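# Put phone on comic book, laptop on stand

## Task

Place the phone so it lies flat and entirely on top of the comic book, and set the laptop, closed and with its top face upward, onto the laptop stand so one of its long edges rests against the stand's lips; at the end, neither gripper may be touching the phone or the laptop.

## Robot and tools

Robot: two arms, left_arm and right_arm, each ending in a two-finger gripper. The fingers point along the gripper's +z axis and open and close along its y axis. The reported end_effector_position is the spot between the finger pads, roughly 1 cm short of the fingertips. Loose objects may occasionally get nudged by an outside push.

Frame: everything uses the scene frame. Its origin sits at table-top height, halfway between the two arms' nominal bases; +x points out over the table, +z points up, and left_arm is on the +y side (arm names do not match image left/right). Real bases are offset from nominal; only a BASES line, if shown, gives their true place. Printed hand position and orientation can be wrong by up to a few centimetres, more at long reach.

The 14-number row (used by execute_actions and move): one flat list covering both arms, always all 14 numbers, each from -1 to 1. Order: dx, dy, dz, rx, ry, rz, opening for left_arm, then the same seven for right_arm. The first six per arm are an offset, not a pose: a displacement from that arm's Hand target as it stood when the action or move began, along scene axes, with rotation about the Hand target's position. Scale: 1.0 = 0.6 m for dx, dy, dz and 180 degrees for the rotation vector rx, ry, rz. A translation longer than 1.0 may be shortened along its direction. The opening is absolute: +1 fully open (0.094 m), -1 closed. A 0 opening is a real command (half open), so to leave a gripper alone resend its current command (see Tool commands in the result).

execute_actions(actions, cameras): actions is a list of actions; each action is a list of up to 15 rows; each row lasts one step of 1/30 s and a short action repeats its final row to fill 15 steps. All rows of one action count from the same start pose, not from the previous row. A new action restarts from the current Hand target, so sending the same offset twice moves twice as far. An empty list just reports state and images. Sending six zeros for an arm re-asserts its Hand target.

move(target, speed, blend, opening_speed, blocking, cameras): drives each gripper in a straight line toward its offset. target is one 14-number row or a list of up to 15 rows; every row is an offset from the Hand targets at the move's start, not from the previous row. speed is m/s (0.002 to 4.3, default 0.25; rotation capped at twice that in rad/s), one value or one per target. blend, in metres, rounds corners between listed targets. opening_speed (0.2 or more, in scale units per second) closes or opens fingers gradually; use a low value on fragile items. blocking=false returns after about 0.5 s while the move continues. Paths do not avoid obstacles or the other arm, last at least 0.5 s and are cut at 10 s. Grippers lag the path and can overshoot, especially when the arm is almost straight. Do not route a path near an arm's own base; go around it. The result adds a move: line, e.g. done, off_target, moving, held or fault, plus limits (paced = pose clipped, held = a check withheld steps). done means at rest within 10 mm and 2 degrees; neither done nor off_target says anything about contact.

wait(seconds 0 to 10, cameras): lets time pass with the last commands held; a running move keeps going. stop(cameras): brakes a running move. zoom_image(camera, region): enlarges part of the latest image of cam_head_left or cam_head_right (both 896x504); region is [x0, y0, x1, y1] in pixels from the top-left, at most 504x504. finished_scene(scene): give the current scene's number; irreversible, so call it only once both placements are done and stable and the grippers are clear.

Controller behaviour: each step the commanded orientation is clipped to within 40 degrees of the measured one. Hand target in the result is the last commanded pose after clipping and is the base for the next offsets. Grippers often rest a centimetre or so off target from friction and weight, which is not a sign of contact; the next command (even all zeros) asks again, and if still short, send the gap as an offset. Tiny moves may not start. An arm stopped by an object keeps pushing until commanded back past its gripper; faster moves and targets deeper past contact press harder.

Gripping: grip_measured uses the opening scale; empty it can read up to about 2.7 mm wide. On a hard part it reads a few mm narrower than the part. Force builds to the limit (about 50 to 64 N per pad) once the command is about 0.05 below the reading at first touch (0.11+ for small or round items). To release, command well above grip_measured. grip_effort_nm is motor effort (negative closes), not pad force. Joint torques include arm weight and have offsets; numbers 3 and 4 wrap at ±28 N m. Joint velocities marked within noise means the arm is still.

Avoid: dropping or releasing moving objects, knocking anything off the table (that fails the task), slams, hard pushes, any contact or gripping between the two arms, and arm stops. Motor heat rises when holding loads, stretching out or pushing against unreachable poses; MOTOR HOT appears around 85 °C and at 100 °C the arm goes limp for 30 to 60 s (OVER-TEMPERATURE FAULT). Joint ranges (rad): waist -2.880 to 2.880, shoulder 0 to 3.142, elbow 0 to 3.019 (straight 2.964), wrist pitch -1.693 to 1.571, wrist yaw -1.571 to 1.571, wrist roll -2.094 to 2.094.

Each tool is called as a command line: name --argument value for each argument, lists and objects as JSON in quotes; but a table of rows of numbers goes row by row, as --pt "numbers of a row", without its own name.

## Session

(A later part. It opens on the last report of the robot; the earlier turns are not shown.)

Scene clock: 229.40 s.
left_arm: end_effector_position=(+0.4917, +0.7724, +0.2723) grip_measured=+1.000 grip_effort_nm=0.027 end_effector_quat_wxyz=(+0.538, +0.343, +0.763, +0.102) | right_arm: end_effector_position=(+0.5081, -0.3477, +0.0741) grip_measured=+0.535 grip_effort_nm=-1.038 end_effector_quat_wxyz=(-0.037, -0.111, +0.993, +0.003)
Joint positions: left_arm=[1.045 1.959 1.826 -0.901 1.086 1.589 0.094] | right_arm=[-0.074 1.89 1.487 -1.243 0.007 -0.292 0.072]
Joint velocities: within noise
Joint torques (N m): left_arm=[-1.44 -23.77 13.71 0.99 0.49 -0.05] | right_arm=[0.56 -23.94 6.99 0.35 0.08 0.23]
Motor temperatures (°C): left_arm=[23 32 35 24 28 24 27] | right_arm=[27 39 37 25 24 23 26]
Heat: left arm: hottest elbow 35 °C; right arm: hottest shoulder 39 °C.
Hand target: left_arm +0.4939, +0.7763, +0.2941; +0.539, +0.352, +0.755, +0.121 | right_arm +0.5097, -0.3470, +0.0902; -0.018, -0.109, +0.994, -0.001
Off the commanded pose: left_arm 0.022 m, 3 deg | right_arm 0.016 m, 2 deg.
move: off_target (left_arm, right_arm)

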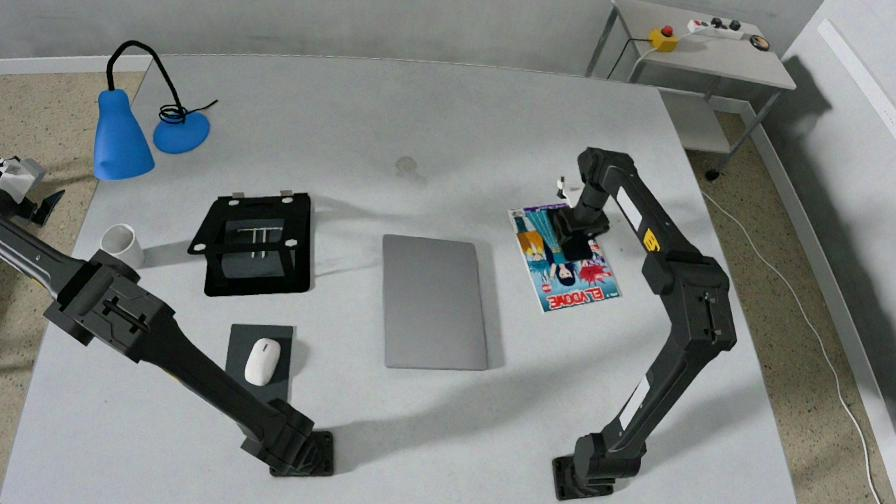

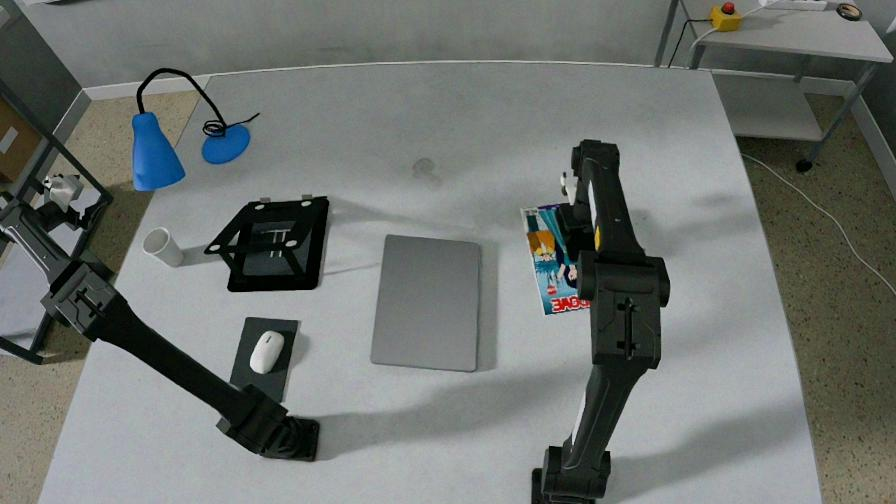

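move --pt "0 0 0 0 0 0 1 -0.05 0.008 -0.06 0 0 0 0.3" --pt "0 0 0 0 0 0 1 -0.05 0.008 -0.105 0 0 0 0.3" --speed '[0.1,0.05]'

zoom_image --camera "cam_head_left" --region '[490, 170, 650, 330]'

Scene clock: 236.77 s.
left_arm: end_effector_position=(+0.4917, +0.7724, +0.2723) grip_measured=+1.000 grip_effort_nm=0.022 end_effector_quat_wxyz=(+0.538, +0.343, +0.763, +0.102) | right_arm: end_effector_position=(+0.4792, -0.3457, +0.0264) grip_measured=+0.535 grip_effort_nm=-1.043 end_effector_quat_wxyz=(-0.023, -0.108, +0.994, +0.001)
Joint positions: left_arm=[1.045 1.959 1.826 -0.901 1.086 1.589 0.094] | right_arm=[-0.074 1.863 1.308 -1.061 0.007 -0.285 0.072]
Joint velocities: within noise
Joint torques (N m): left_arm=[-1.26 -23.12 13.82 0.99 0.52 -0.01] | right_arm=[0.91 -20.37 6.42 0.38 0.08 0.22]
Motor temperatures (°C): left_arm=[23 32 35 24 28 24 27] | right_arm=[27 39 36 25 24 23 26]
Heat: left arm: hottest elbow 35 °C; right arm: hottest shoulder 39 °C.
Hand target: left_arm +0.4939, +0.7763, +0.2941; +0.539, +0.352, +0.755, +0.121 | right_arm +0.4797, -0.3422, +0.0274; -0.018, -0.109, +0.994, -0.002
Off the commanded pose: left_arm 0.022 m, 3 deg | right_arm 0.004 m, 1 deg.
move: off_target (left_arm)

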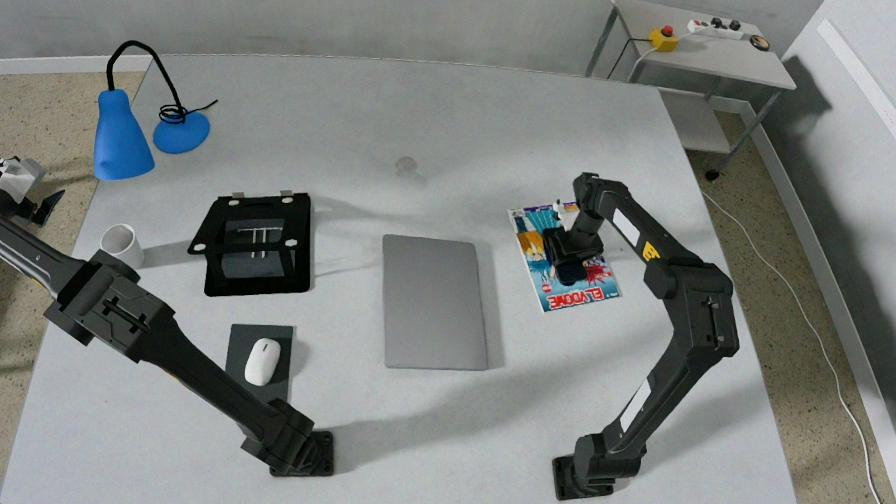

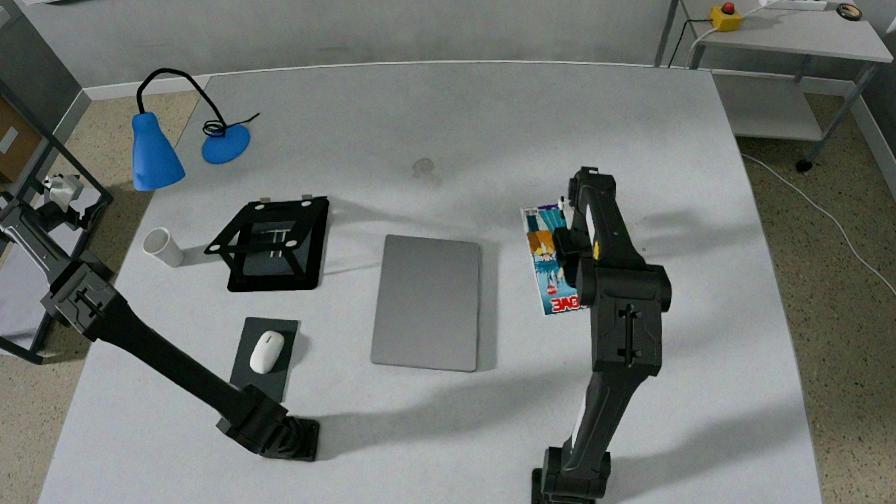

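Scaled by 3.150.

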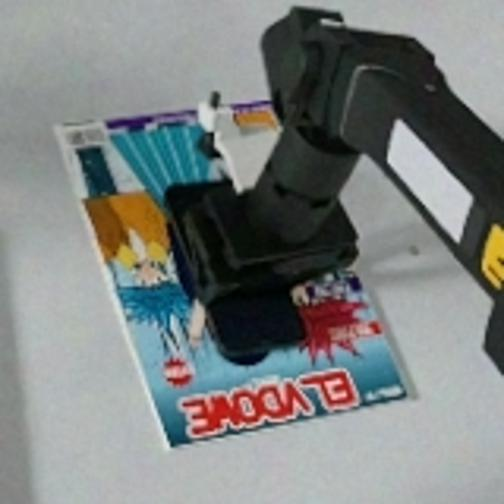

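move --target '[0,0,0,0,0,0,1, 0.0,0.0,-0.025,0,0,0,0.3]' --speed 0.03 --cameras '[]'

Scene clock: 240.23 s.
left_arm: end_effector_position=(+0.4917, +0.7724, +0.2723) grip_measured=+1.000 grip_effort_nm=0.022 end_effector_quat_wxyz=(+0.538, +0.343, +0.763, +0.102) | right_arm: end_effector_position=(+0.4814, -0.3459, +0.0217) grip_measured=+0.535 grip_effort_nm=-1.038 end_effector_quat_wxyz=(-0.013, -0.108, +0.994, -0.001)
Joint positions: left_arm=[1.045 1.959 1.826 -0.901 1.086 1.589 0.094] | right_arm=[-0.074 1.863 1.294 -1.026 0.007 -0.285 0.072]
Joint velocities: within noise
Joint torques (N m): left_arm=[-1.67 -23.24 13.74 1.16 0.51 -0.11] | right_arm=[0.97 -18.61 6.39 0.35 0.09 0.22]
Motor temperatures (°C): left_arm=[23 32 35 24 28 24 27] | right_arm=[27 39 35 25 24 23 26]
Heat: left arm: hottest elbow 35 °C; right arm: hottest shoulder 39 °C.
Hand target: left_arm +0.4939, +0.7763, +0.2941; +0.539, +0.352, +0.755, +0.121 | right_arm +0.4798, -0.3422, +0.0124; -0.018, -0.108, +0.994, -0.002
Off the commanded pose: left_arm 0.022 m, 3 deg | right_arm 0.010 m, 1 deg.
move: off_target (left_arm)
No camera images: "cameras" was empty.

move --pt "0 0 0 0 0 0 1 0.0 0.0 -0.015 0 0 0 0.3" --pt "0 0 0 0 0 0 1 0.0 0.0 -0.015 0 0 0 0.85" --speed 0.03 --opening_speed 0.3

zoom_image --camera "cam_head_left" --region '[490, 170, 650, 330]'

Scene clock: 245.83 s.
left_arm: end_effector_position=(+0.4917, +0.7724, +0.2723) grip_measured=+1.000 grip_effort_nm=0.027 end_effector_quat_wxyz=(+0.538, +0.343, +0.763, +0.102) | right_arm: end_effector_position=(+0.4840, -0.3461, +0.0185) grip_measured=+0.848 grip_effort_nm=0.066 end_effector_quat_wxyz=(-0.007, -0.108, +0.994, -0.003)
Joint positions: left_arm=[1.045 1.959 1.826 -0.901 1.086 1.589 0.094] | right_arm=[-0.074 1.866 1.289 -1.005 0.007 -0.285 0.087]
Joint velocities: within noise
Joint torques (N m): left_arm=[-1.61 -23.71 13.49 1.03 0.48 -0.08] | right_arm=[0.97 -17.85 6.19 0.47 0.09 0.21]
Motor temperatures (°C): left_arm=[23 32 35 24 28 24 27] | right_arm=[27 39 35 25 24 23 26]
Heat: left arm: hottest elbow 35 °C; right arm: hottest shoulder 39 °C.
Hand target: left_arm +0.4939, +0.7763, +0.2941; +0.539, +0.352, +0.755, +0.121 | right_arm +0.4797, -0.3423, +0.0034; -0.018, -0.109, +0.994, -0.002
Off the commanded pose: left_arm 0.022 m, 3 deg | right_arm 0.016 m, 1 deg.
move: off_target (left_arm, right_arm); target 2's new opening was sent with right_arm's hand 0.016 m and 1 deg from that target

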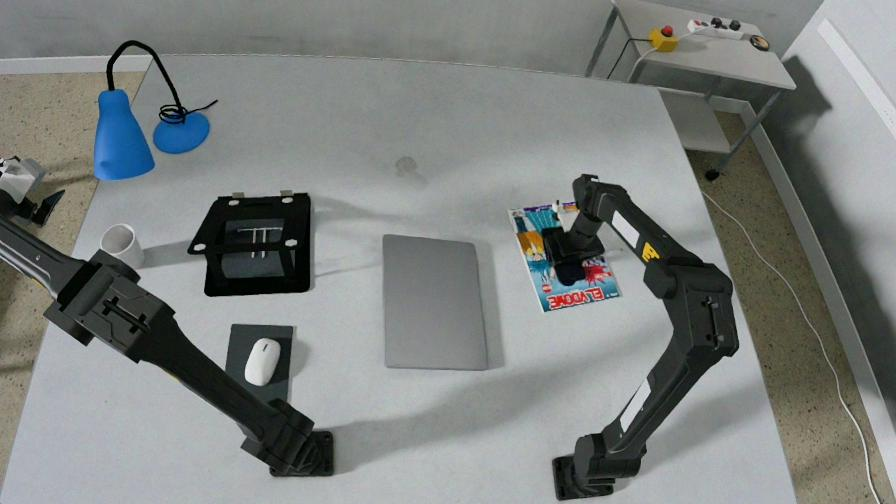

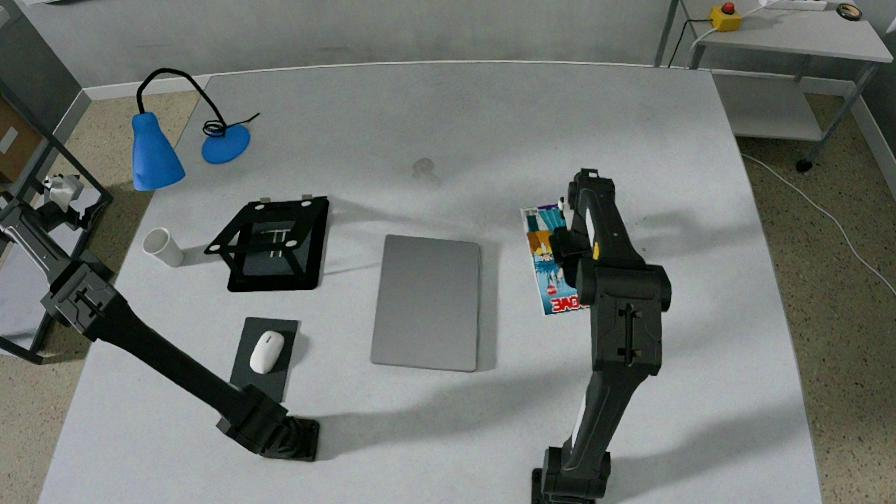

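Scaled by 3.150.

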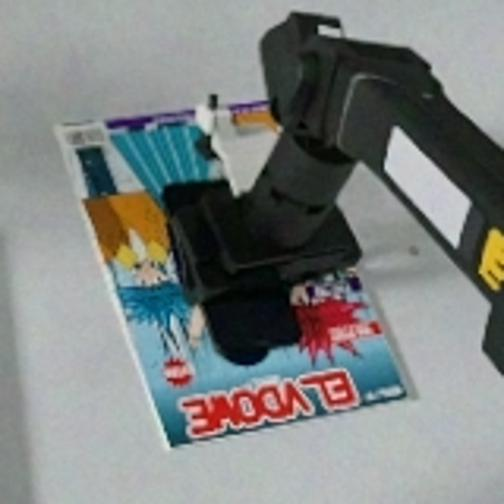

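move --pt "0 0 0 0 0 0 1 0.0 0.0 0.1 0 0 0 0.85" --pt "0 0 0 0 0 0 1 -0.3 -0.1 0.3 0 0 0 0.85" --speed '[0.08,0.3]'

zoom_image --camera "cam_head_left" --region '[490, 170, 650, 330]'

Scene clock: 250.87 s.
left_arm: end_effector_position=(+0.4917, +0.7724, +0.2723) grip_measured=+1.000 grip_effort_nm=0.027 end_effector_quat_wxyz=(+0.538, +0.343, +0.763, +0.102) | right_arm: end_effector_position=(+0.3076, -0.4005, +0.1877) grip_measured=+0.849 grip_effort_nm=0.066 end_effector_quat_wxyz=(-0.008, -0.109, +0.994, -0.005)
Joint positions: left_arm=[1.045 1.959 1.826 -0.901 1.086 1.589 0.094] | right_arm=[-0.261 1.278 1.069 -1.373 0.015 -0.475 0.087]
Joint velocities: within noise
Joint torques (N m): left_arm=[-1.79 -23 13.79 1.07 0.53 -0.02] | right_arm=[-0.15 -11.16 7.12 -0.21 0.04 0.1]
Motor temperatures (°C): left_arm=[23 32 36 24 28 24 27] | right_arm=[27 39 35 25 24 23 26]
Heat: left arm: hottest elbow 36 °C; right arm: hottest shoulder 39 °C.
Hand target: left_arm +0.4939, +0.7763, +0.2941; +0.539, +0.352, +0.755, +0.121 | right_arm +0.2997, -0.4021, +0.1834; -0.018, -0.109, +0.994, -0.002
Off the commanded pose: left_arm 0.022 m, 3 deg | right_arm 0.009 m, 1 deg.
move: off_target (left_arm)

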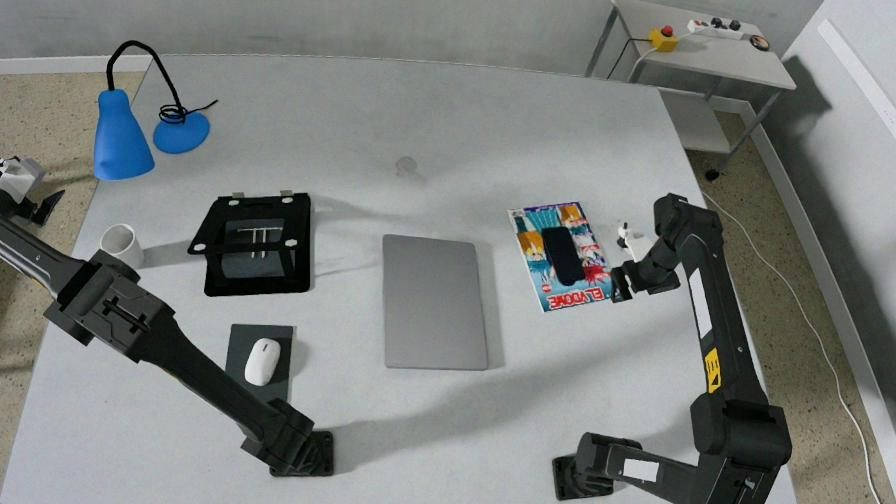

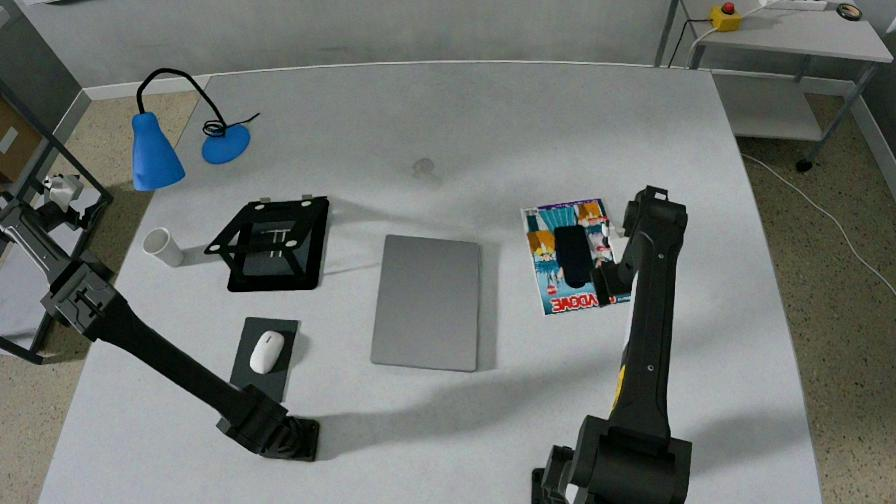

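Scaled by 3.150.

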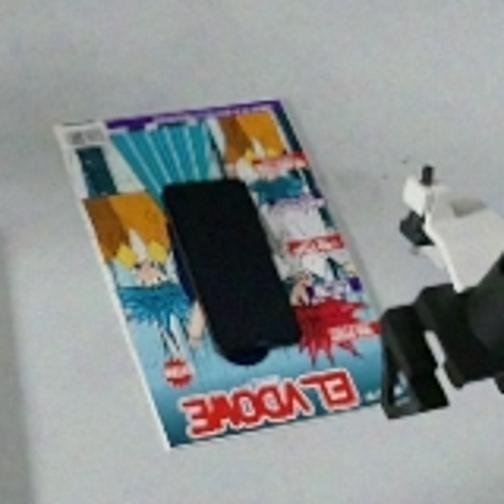

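move --pt "-0.1 -0.3 0.1 0.13 -0.065 -0.28 0 0 0 0 0 0 0 0.5" --pt "-0.19 -0.7 -0.0 0.2755 -0.1346 -0.5646 0 0.133 0.417 -0.05 0 0 0.43 0.5" --speed 0.4

zoom_image --camera "cam_head_left" --region '[300, 130, 620, 400]'

zoom_image --camera "cam_head_right" --region '[300, 130, 620, 400]'

Scene clock: 296.90 s.
left_arm: end_effector_position=(+0.3817, +0.3640, +0.2928) grip_measured=+0.002 grip_effort_nm=-0.081 end_effector_quat_wxyz=(+0.601, +0.682, +0.191, +0.371) | right_arm: end_effector_position=(+0.3579, -0.1637, +0.1421) grip_measured=+0.501 grip_effort_nm=-0.081 end_effector_quat_wxyz=(+0.032, +0.701, -0.712, +0.004)
Joint positions: left_arm=[0.787 1.14 0.609 0.308 1.56 2.074 0.047] | right_arm=[0.37 1.509 1.175 -1.293 0.033 -1.178 0.071]
Joint velocities: within noise
Joint torques (N m): left_arm=[-2.78 -9.05 9.05 1.92 0.23 0.02] | right_arm=[0.97 -12.81 11.97 0.23 0 0.08]
Motor temperatures (°C): left_arm=[23 32 36 24 28 24 27] | right_arm=[27 35 36 25 24 23 25]
Heat: left arm: hottest elbow 36 °C; right arm: hottest elbow 36 °C.
Hand target: left_arm +0.3799, +0.3561, +0.2941; +0.476, +0.866, +0.070, +0.134 | right_arm +0.3796, -0.1520, +0.1534; +0.013, +0.706, -0.708, +0.012
Off the commanded pose: left_arm 0.008 m, 61 deg; orientation clipped | right_arm 0.027 m, 3 deg.
joint sent to its limit (left arm) — joint 5 (wrist yaw), upper limit; joint 6 (wrist roll), upper limit. The joint targets are off in orientation, not in position.
move: off_target (left_arm, right_arm); limits=paced

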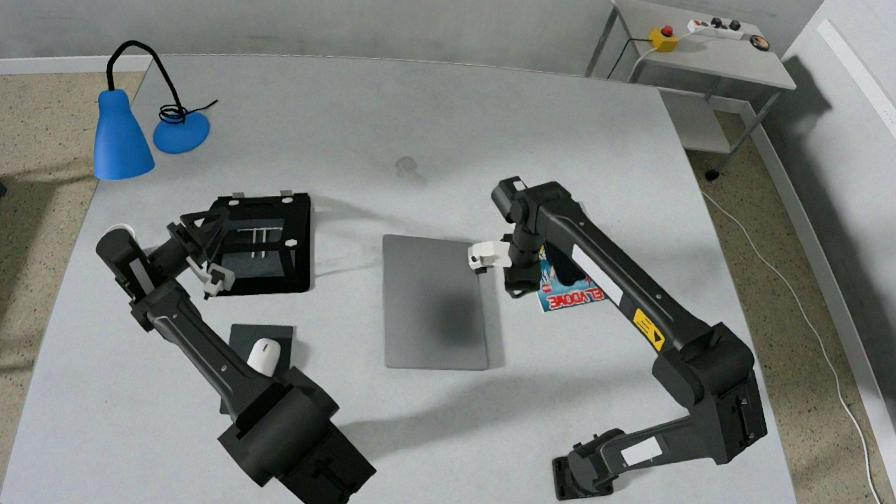

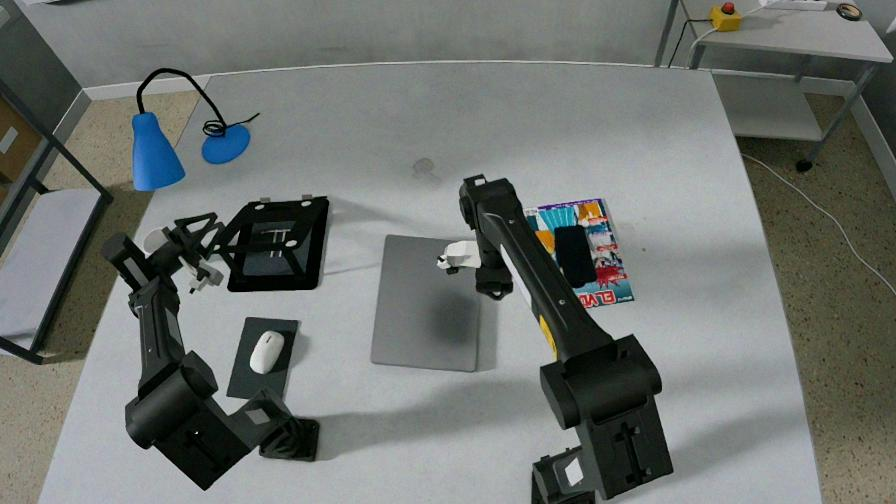

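Scaled by 1.575.

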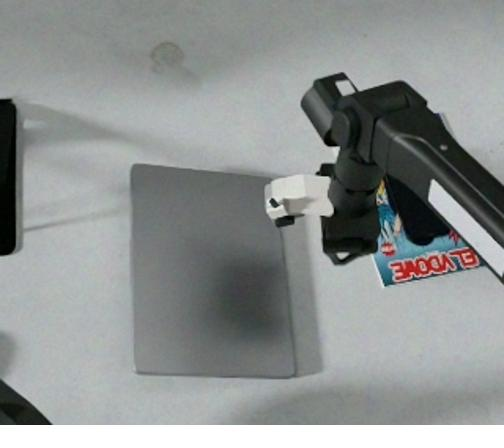

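Scaled by 1.575.

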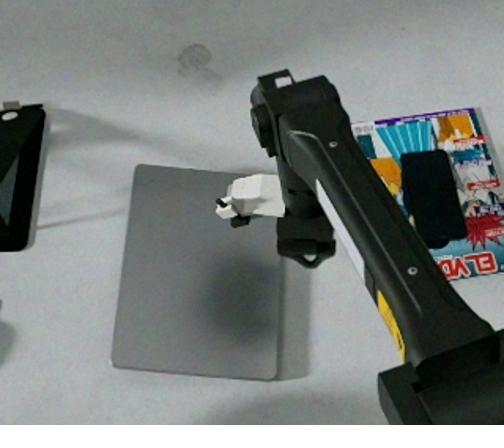

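move --target '[-0.05,-0.06,0.1,-0.395,0.358,0.65,0.3, 0,0,0,0,0,0,0.5]' --speed 0.4

Scene clock: 311.83 s.
left_arm: end_effector_position=(+0.3394, +0.3209, +0.3166) grip_measured=+0.298 grip_effort_nm=0.120 end_effector_quat_wxyz=(+0.359, -0.006, +0.933, -0.007) | right_arm: end_effector_position=(+0.3579, -0.1637, +0.1421) grip_measured=+0.501 grip_effort_nm=-0.081 end_effector_quat_wxyz=(+0.032, +0.701, -0.712, +0.004)
Joint positions: left_arm=[0.364 0.733 0.909 -1.054 0.268 0.284 0.061] | right_arm=[0.37 1.509 1.175 -1.293 0.033 -1.179 0.071]
Joint velocities: within noise
Joint torques (N m): left_arm=[-2.26 -2.67 18.8 1.03 0 -0.09] | right_arm=[0.85 -12.75 11.99 0.24 0 0.08]
Motor temperatures (°C): left_arm=[23 31 36 24 27 24 27] | right_arm=[27 34 37 25 24 23 25]
Heat: left arm: hottest elbow 36 °C; right arm: hottest elbow 37 °C.
Hand target: left_arm +0.3499, +0.3202, +0.3541; +0.383, +0.001, +0.924, +0.000 | right_arm +0.3796, -0.1520, +0.1534; +0.013, +0.706, -0.708, +0.012
Off the commanded pose: left_arm 0.039 m, 3 deg | right_arm 0.027 m, 3 deg.
move: off_target (left_arm, right_arm)

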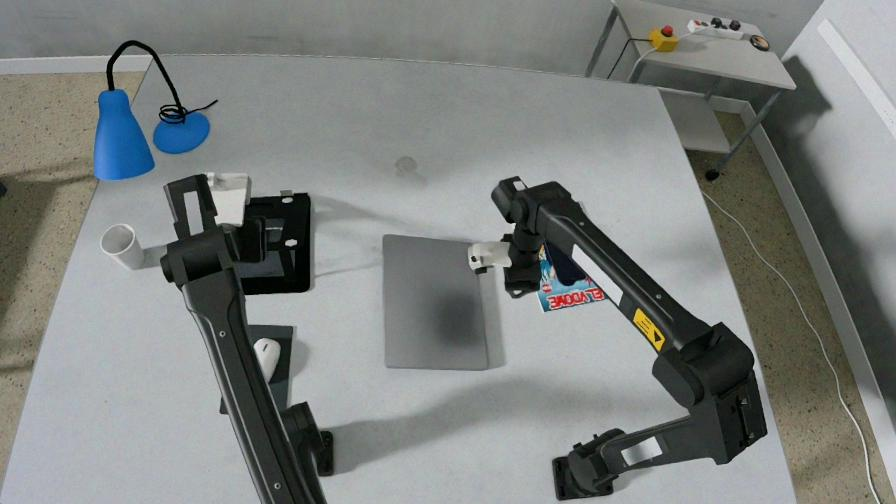

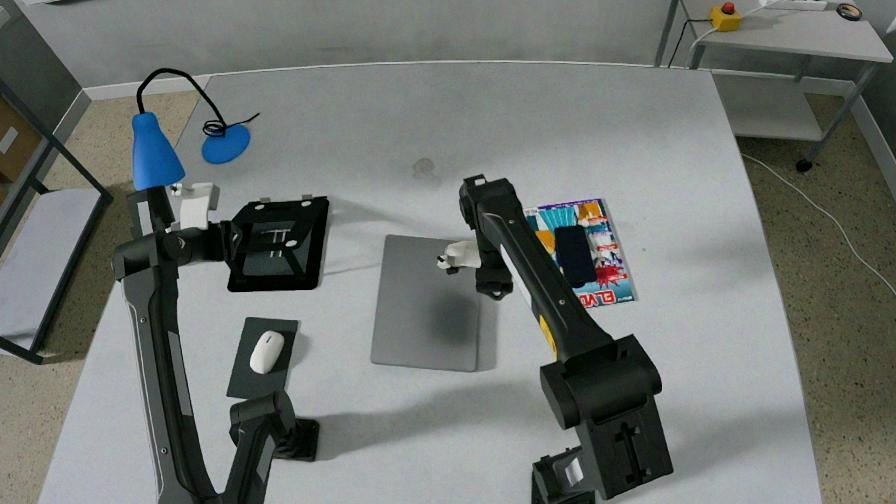

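move --target '[0.058,-0.133,-0.3,-0.237,0.237,-0.098,0.3, 0,0,0,0,0,0,0.5]' --speed 0.3

zoom_image --camera "cam_head_left" --region '[240, 160, 520, 400]'

zoom_image --camera "cam_head_right" --region '[240, 160, 520, 400]'

Scene clock: 325.40 s.
left_arm: end_effector_position=(+0.3660, +0.2394, +0.1572) grip_measured=+0.298 grip_effort_nm=0.110 end_effector_quat_wxyz=(-0.018, -0.018, +0.921, -0.388) | right_arm: end_effector_position=(+0.3579, -0.1637, +0.1421) grip_measured=+0.501 grip_effort_nm=-0.081 end_effector_quat_wxyz=(+0.032, +0.701, -0.712, +0.004)
Joint positions: left_arm=[0.312 1.446 0.989 -1.469 0.731 0.438 0.061] | right_arm=[0.37 1.509 1.175 -1.293 0.033 -1.179 0.071]
Joint velocities: within noise
Joint torques (N m): left_arm=[-1.9 -11.46 14.39 -0.57 0.56 0.12] | right_arm=[0.97 -12.81 11.96 0.21 0 0.08]
Motor temperatures (°C): left_arm=[23 30 40 24 27 24 27] | right_arm=[27 34 38 25 24 23 25]
Heat: left arm: hottest elbow 40 °C; right arm: hottest elbow 38 °C.
Hand target: left_arm +0.3848, +0.2403, +0.1742; +0.000, +0.001, +0.924, -0.383 | right_arm +0.3796, -0.1520, +0.1534; +0.013, +0.706, -0.708, +0.012
Off the commanded pose: left_arm 0.025 m, 3 deg | right_arm 0.027 m, 3 deg.
move: off_target (left_arm, right_arm)

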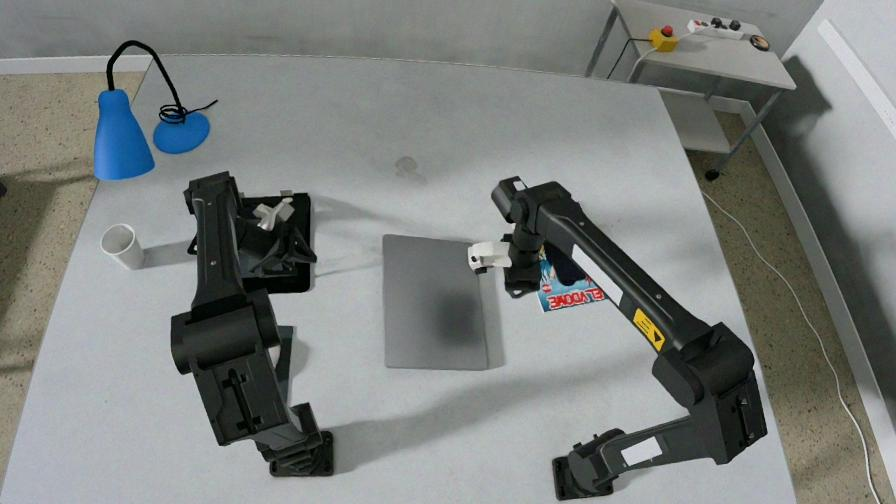

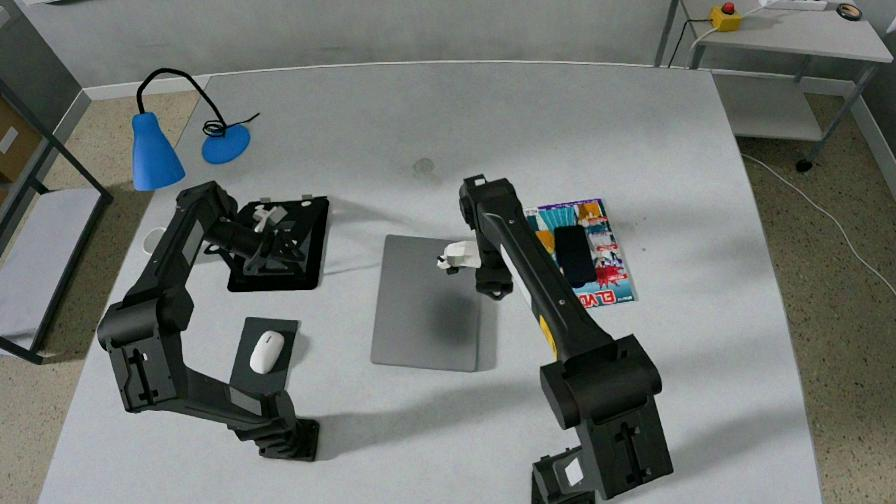

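Scaled by 1.800.

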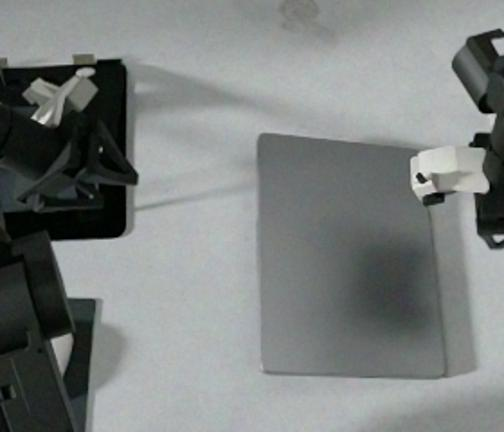

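Scaled by 1.800.

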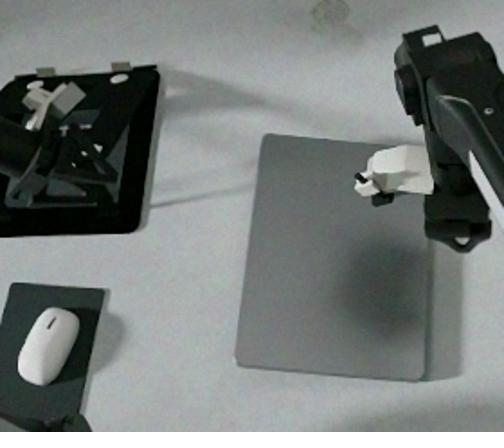

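zoom_image --camera "cam_head_left" --region '[230, 180, 350, 310]'

zoom_image --camera "cam_head_right" --region '[200, 180, 320, 310]'

Scaled by 3.877.

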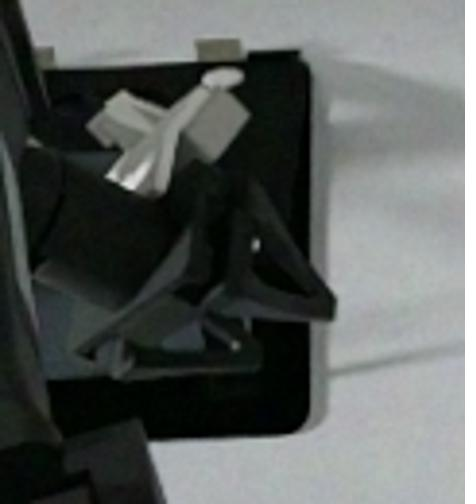

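Scaled by 3.877.

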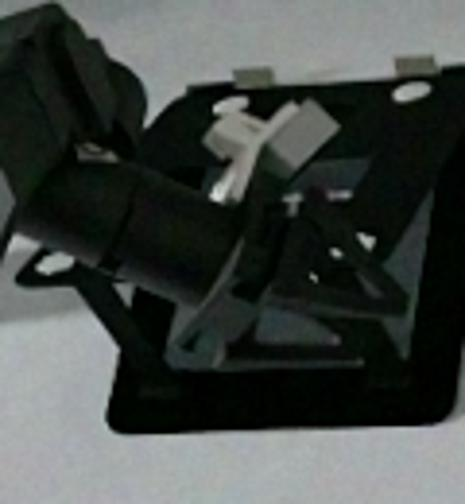

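move --target '[-0.06,-0.16,-0.1,0,0,0,0.3, 0,0,0,0,0,0,0.5]' --speed 0.2

zoom_image --camera "cam_head_left" --region '[260, 200, 420, 360]'

zoom_image --camera "cam_head_right" --region '[240, 200, 400, 360]'

Scene clock: 337.00 s.
left_arm: end_effector_position=(+0.3514, +0.1483, +0.1121) grip_measured=+0.298 grip_effort_nm=0.115 end_effector_quat_wxyz=(-0.005, -0.005, +0.923, -0.385) | right_arm: end_effector_position=(+0.3579, -0.1637, +0.1421) grip_measured=+0.501 grip_effort_nm=-0.081 end_effector_quat_wxyz=(+0.032, +0.701, -0.712, +0.004)
Joint positions: left_arm=[0.059 1.362 0.785 -1.089 0.786 0.116 0.061] | right_arm=[0.37 1.509 1.175 -1.293 0.033 -1.179 0.071]
Joint velocities: within noise
Joint torques (N m): left_arm=[-2.32 -11.16 7.61 0.4 0.34 -0.07] | right_arm=[1.03 -12.81 11.97 0.23 0 0.08]
Motor temperatures (°C): left_arm=[23 29 39 24 28 24 27] | right_arm=[27 34 39 25 24 23 25]
Heat: left arm: hottest elbow 39 °C; right arm: hottest elbow 39 °C.
Hand target: left_arm +0.3487, +0.1444, +0.1141; +0.000, +0.000, +0.924, -0.383 | right_arm +0.3796, -0.1520, +0.1534; +0.013, +0.706, -0.708, +0.012
Off the commanded pose: left_arm 0.005 m, 1 deg | right_arm 0.027 m, 3 deg.
move: off_target (right_arm)

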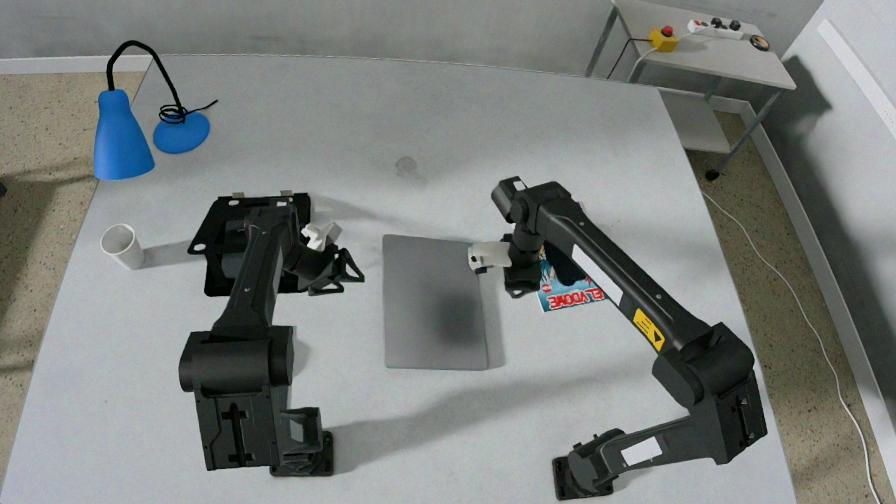

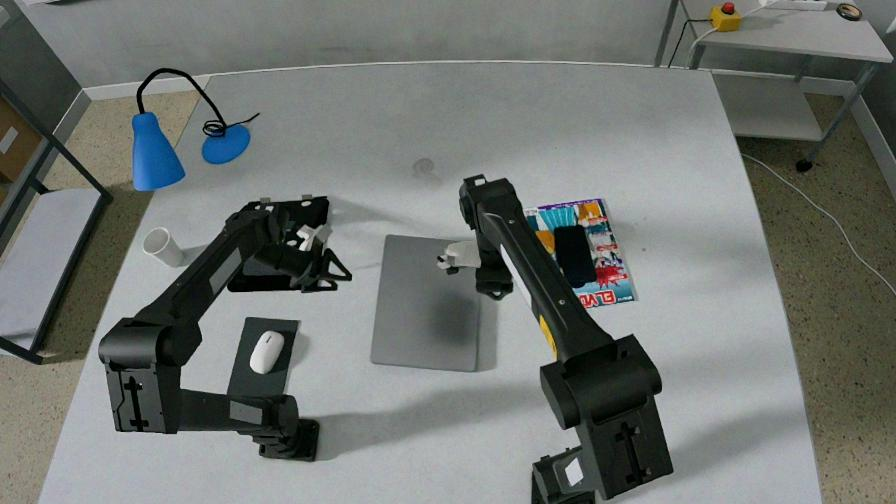

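Scaled by 3.150.

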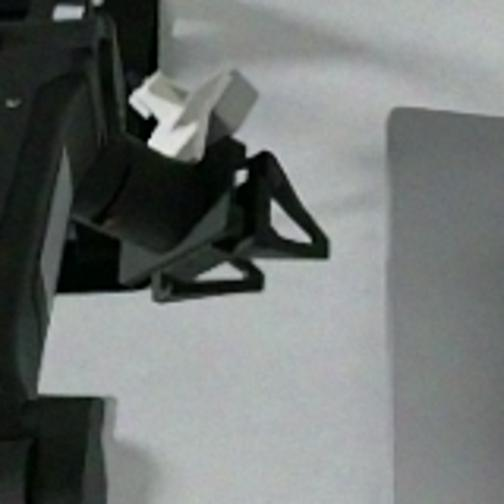

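Scaled by 3.150.

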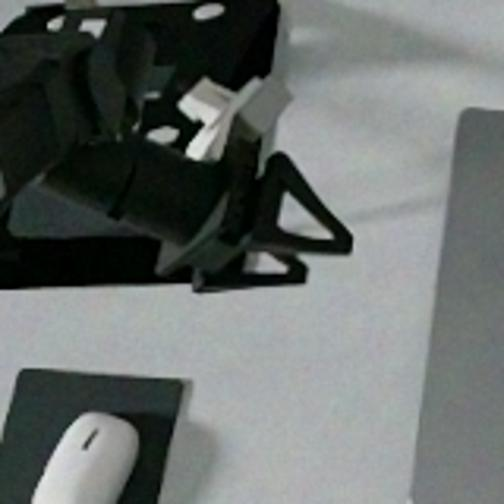

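move --target '[0,0,-0.0,0,0,0,0.3, 0.02,0.0,-0.2,0,0,0,0.5]' --speed 0.15

zoom_image --camera "cam_head_left" --region '[440, 200, 560, 320]'

zoom_image --camera "cam_head_right" --region '[440, 200, 560, 320]'

Scene clock: 344.73 s.
left_arm: end_effector_position=(+0.3514, +0.1483, +0.1121) grip_measured=+0.298 grip_effort_nm=0.110 end_effector_quat_wxyz=(-0.005, -0.005, +0.923, -0.385) | right_arm: end_effector_position=(+0.3932, -0.1498, +0.0442) grip_measured=+0.501 grip_effort_nm=-0.081 end_effector_quat_wxyz=(+0.006, +0.705, -0.709, +0.015)
Joint positions: left_arm=[0.059 1.362 0.785 -1.089 0.786 0.115 0.061] | right_arm=[0.37 1.682 1.102 -0.989 0.033 -1.189 0.071]
Joint velocities: within noise
Joint torques (N m): left_arm=[-1.67 -11.81 7.88 0.59 0.33 -0.02] | right_arm=[0.21 -15.15 6.45 0.47 0 0.07]
Motor temperatures (°C): left_arm=[23 29 38 24 27 24 27] | right_arm=[27 33 40 25 24 23 25]
Heat: left arm: hottest elbow 38 °C; right arm: hottest elbow 40 °C.
Hand target: left_arm +0.3487, +0.1444, +0.1141; +0.000, +0.001, +0.924, -0.383 | right_arm +0.3915, -0.1520, +0.0333; +0.013, +0.706, -0.708, +0.012
Off the commanded pose: left_arm 0.005 m, 1 deg | right_arm 0.011 m, 1 deg.
move: off_target (right_arm)

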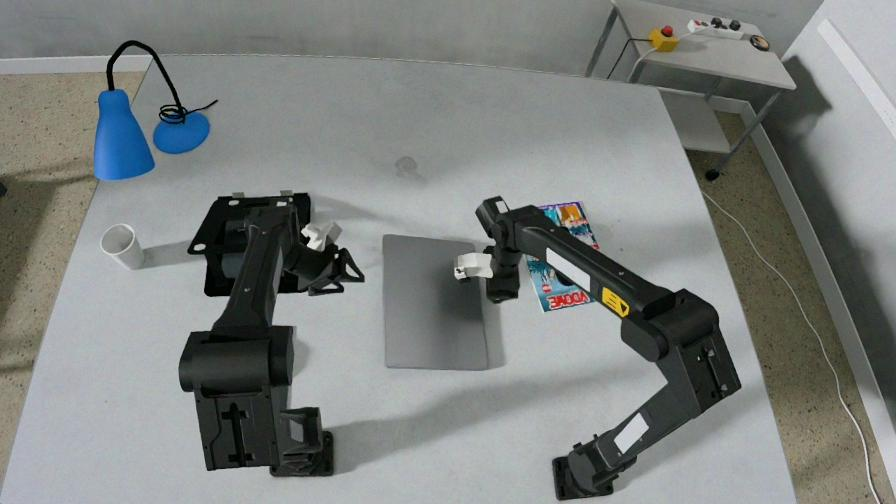

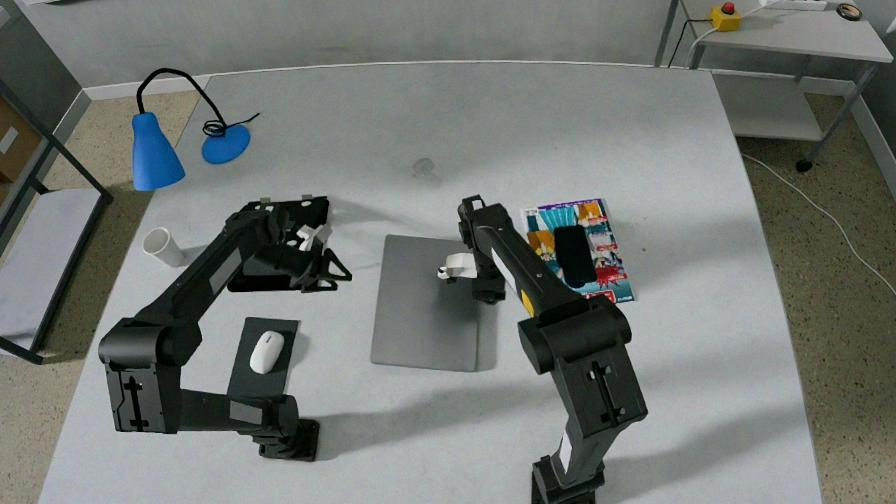

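Scaled by 4.200.

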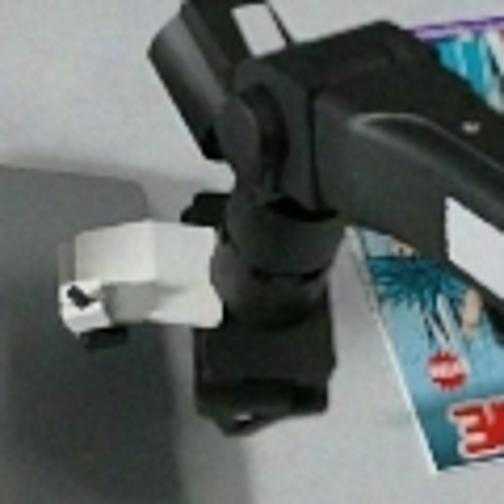

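Scaled by 4.200.

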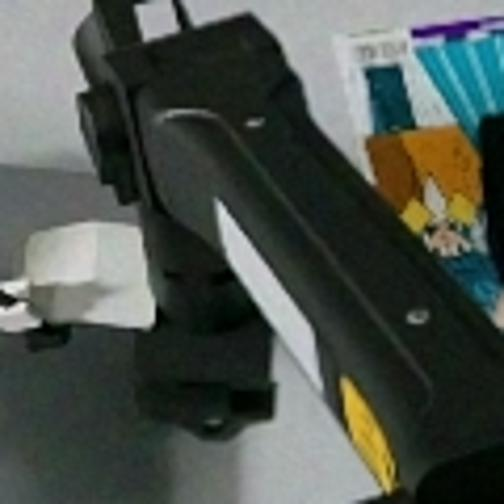

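move --pt "0 0 0.0 0 0 0 0.3 -0.015 0.0 -0.045 0 0 0 0.5" --pt "0 0 0.0 0 0 0 0.3 -0.015 0.06 -0.045 0 0 0 0.5" --speed 0.08

zoom_image --camera "cam_head_left" --region '[440, 220, 560, 340]'

Scene clock: 349.27 s.
left_arm: end_effector_position=(+0.3514, +0.1483, +0.1121) grip_measured=+0.298 grip_effort_nm=0.110 end_effector_quat_wxyz=(-0.005, -0.005, +0.923, -0.385) | right_arm: end_effector_position=(+0.3768, -0.1296, +0.0127) grip_measured=+0.501 grip_effort_nm=-0.076 end_effector_quat_wxyz=(+0.013, +0.706, -0.707, +0.017)
Joint positions: left_arm=[0.059 1.362 0.785 -1.089 0.786 0.115 0.061] | right_arm=[0.429 1.724 1.057 -0.918 0.04 -1.135 0.071]
Joint velocities: within noise
Joint torques (N m): left_arm=[-3.14 -11.52 7.72 0.55 0.31 -0.04] | right_arm=[1.79 -13.98 8.53 0.17 -0.29 0.32]
Motor temperatures (°C): left_arm=[23 29 38 24 27 24 27] | right_arm=[27 33 39 25 24 23 25]
Heat: left arm: hottest elbow 38 °C; right arm: hottest elbow 39 °C.
Hand target: left_arm +0.3487, +0.1444, +0.1141; +0.000, +0.001, +0.924, -0.383 | right_arm +0.3826, -0.1159, +0.0064; +0.013, +0.706, -0.708, +0.012
Off the commanded pose: left_arm 0.005 m, 1 deg | right_arm 0.016 m, 0 deg.
move: off_target (right_arm)

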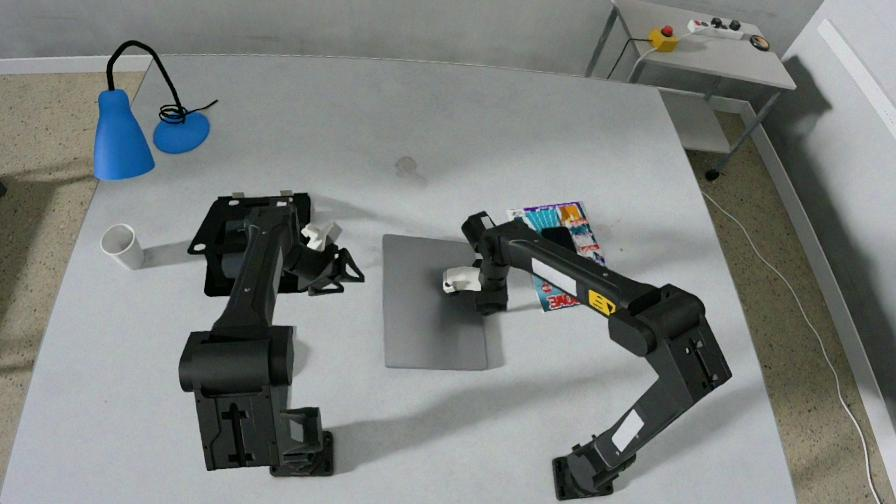

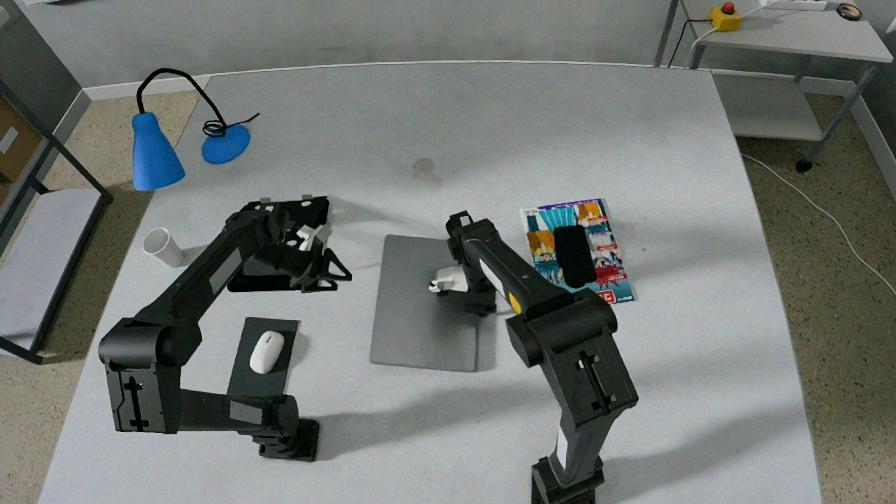

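Scaled by 4.200.

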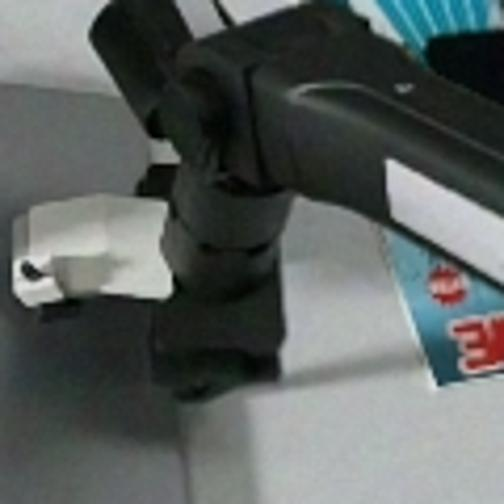

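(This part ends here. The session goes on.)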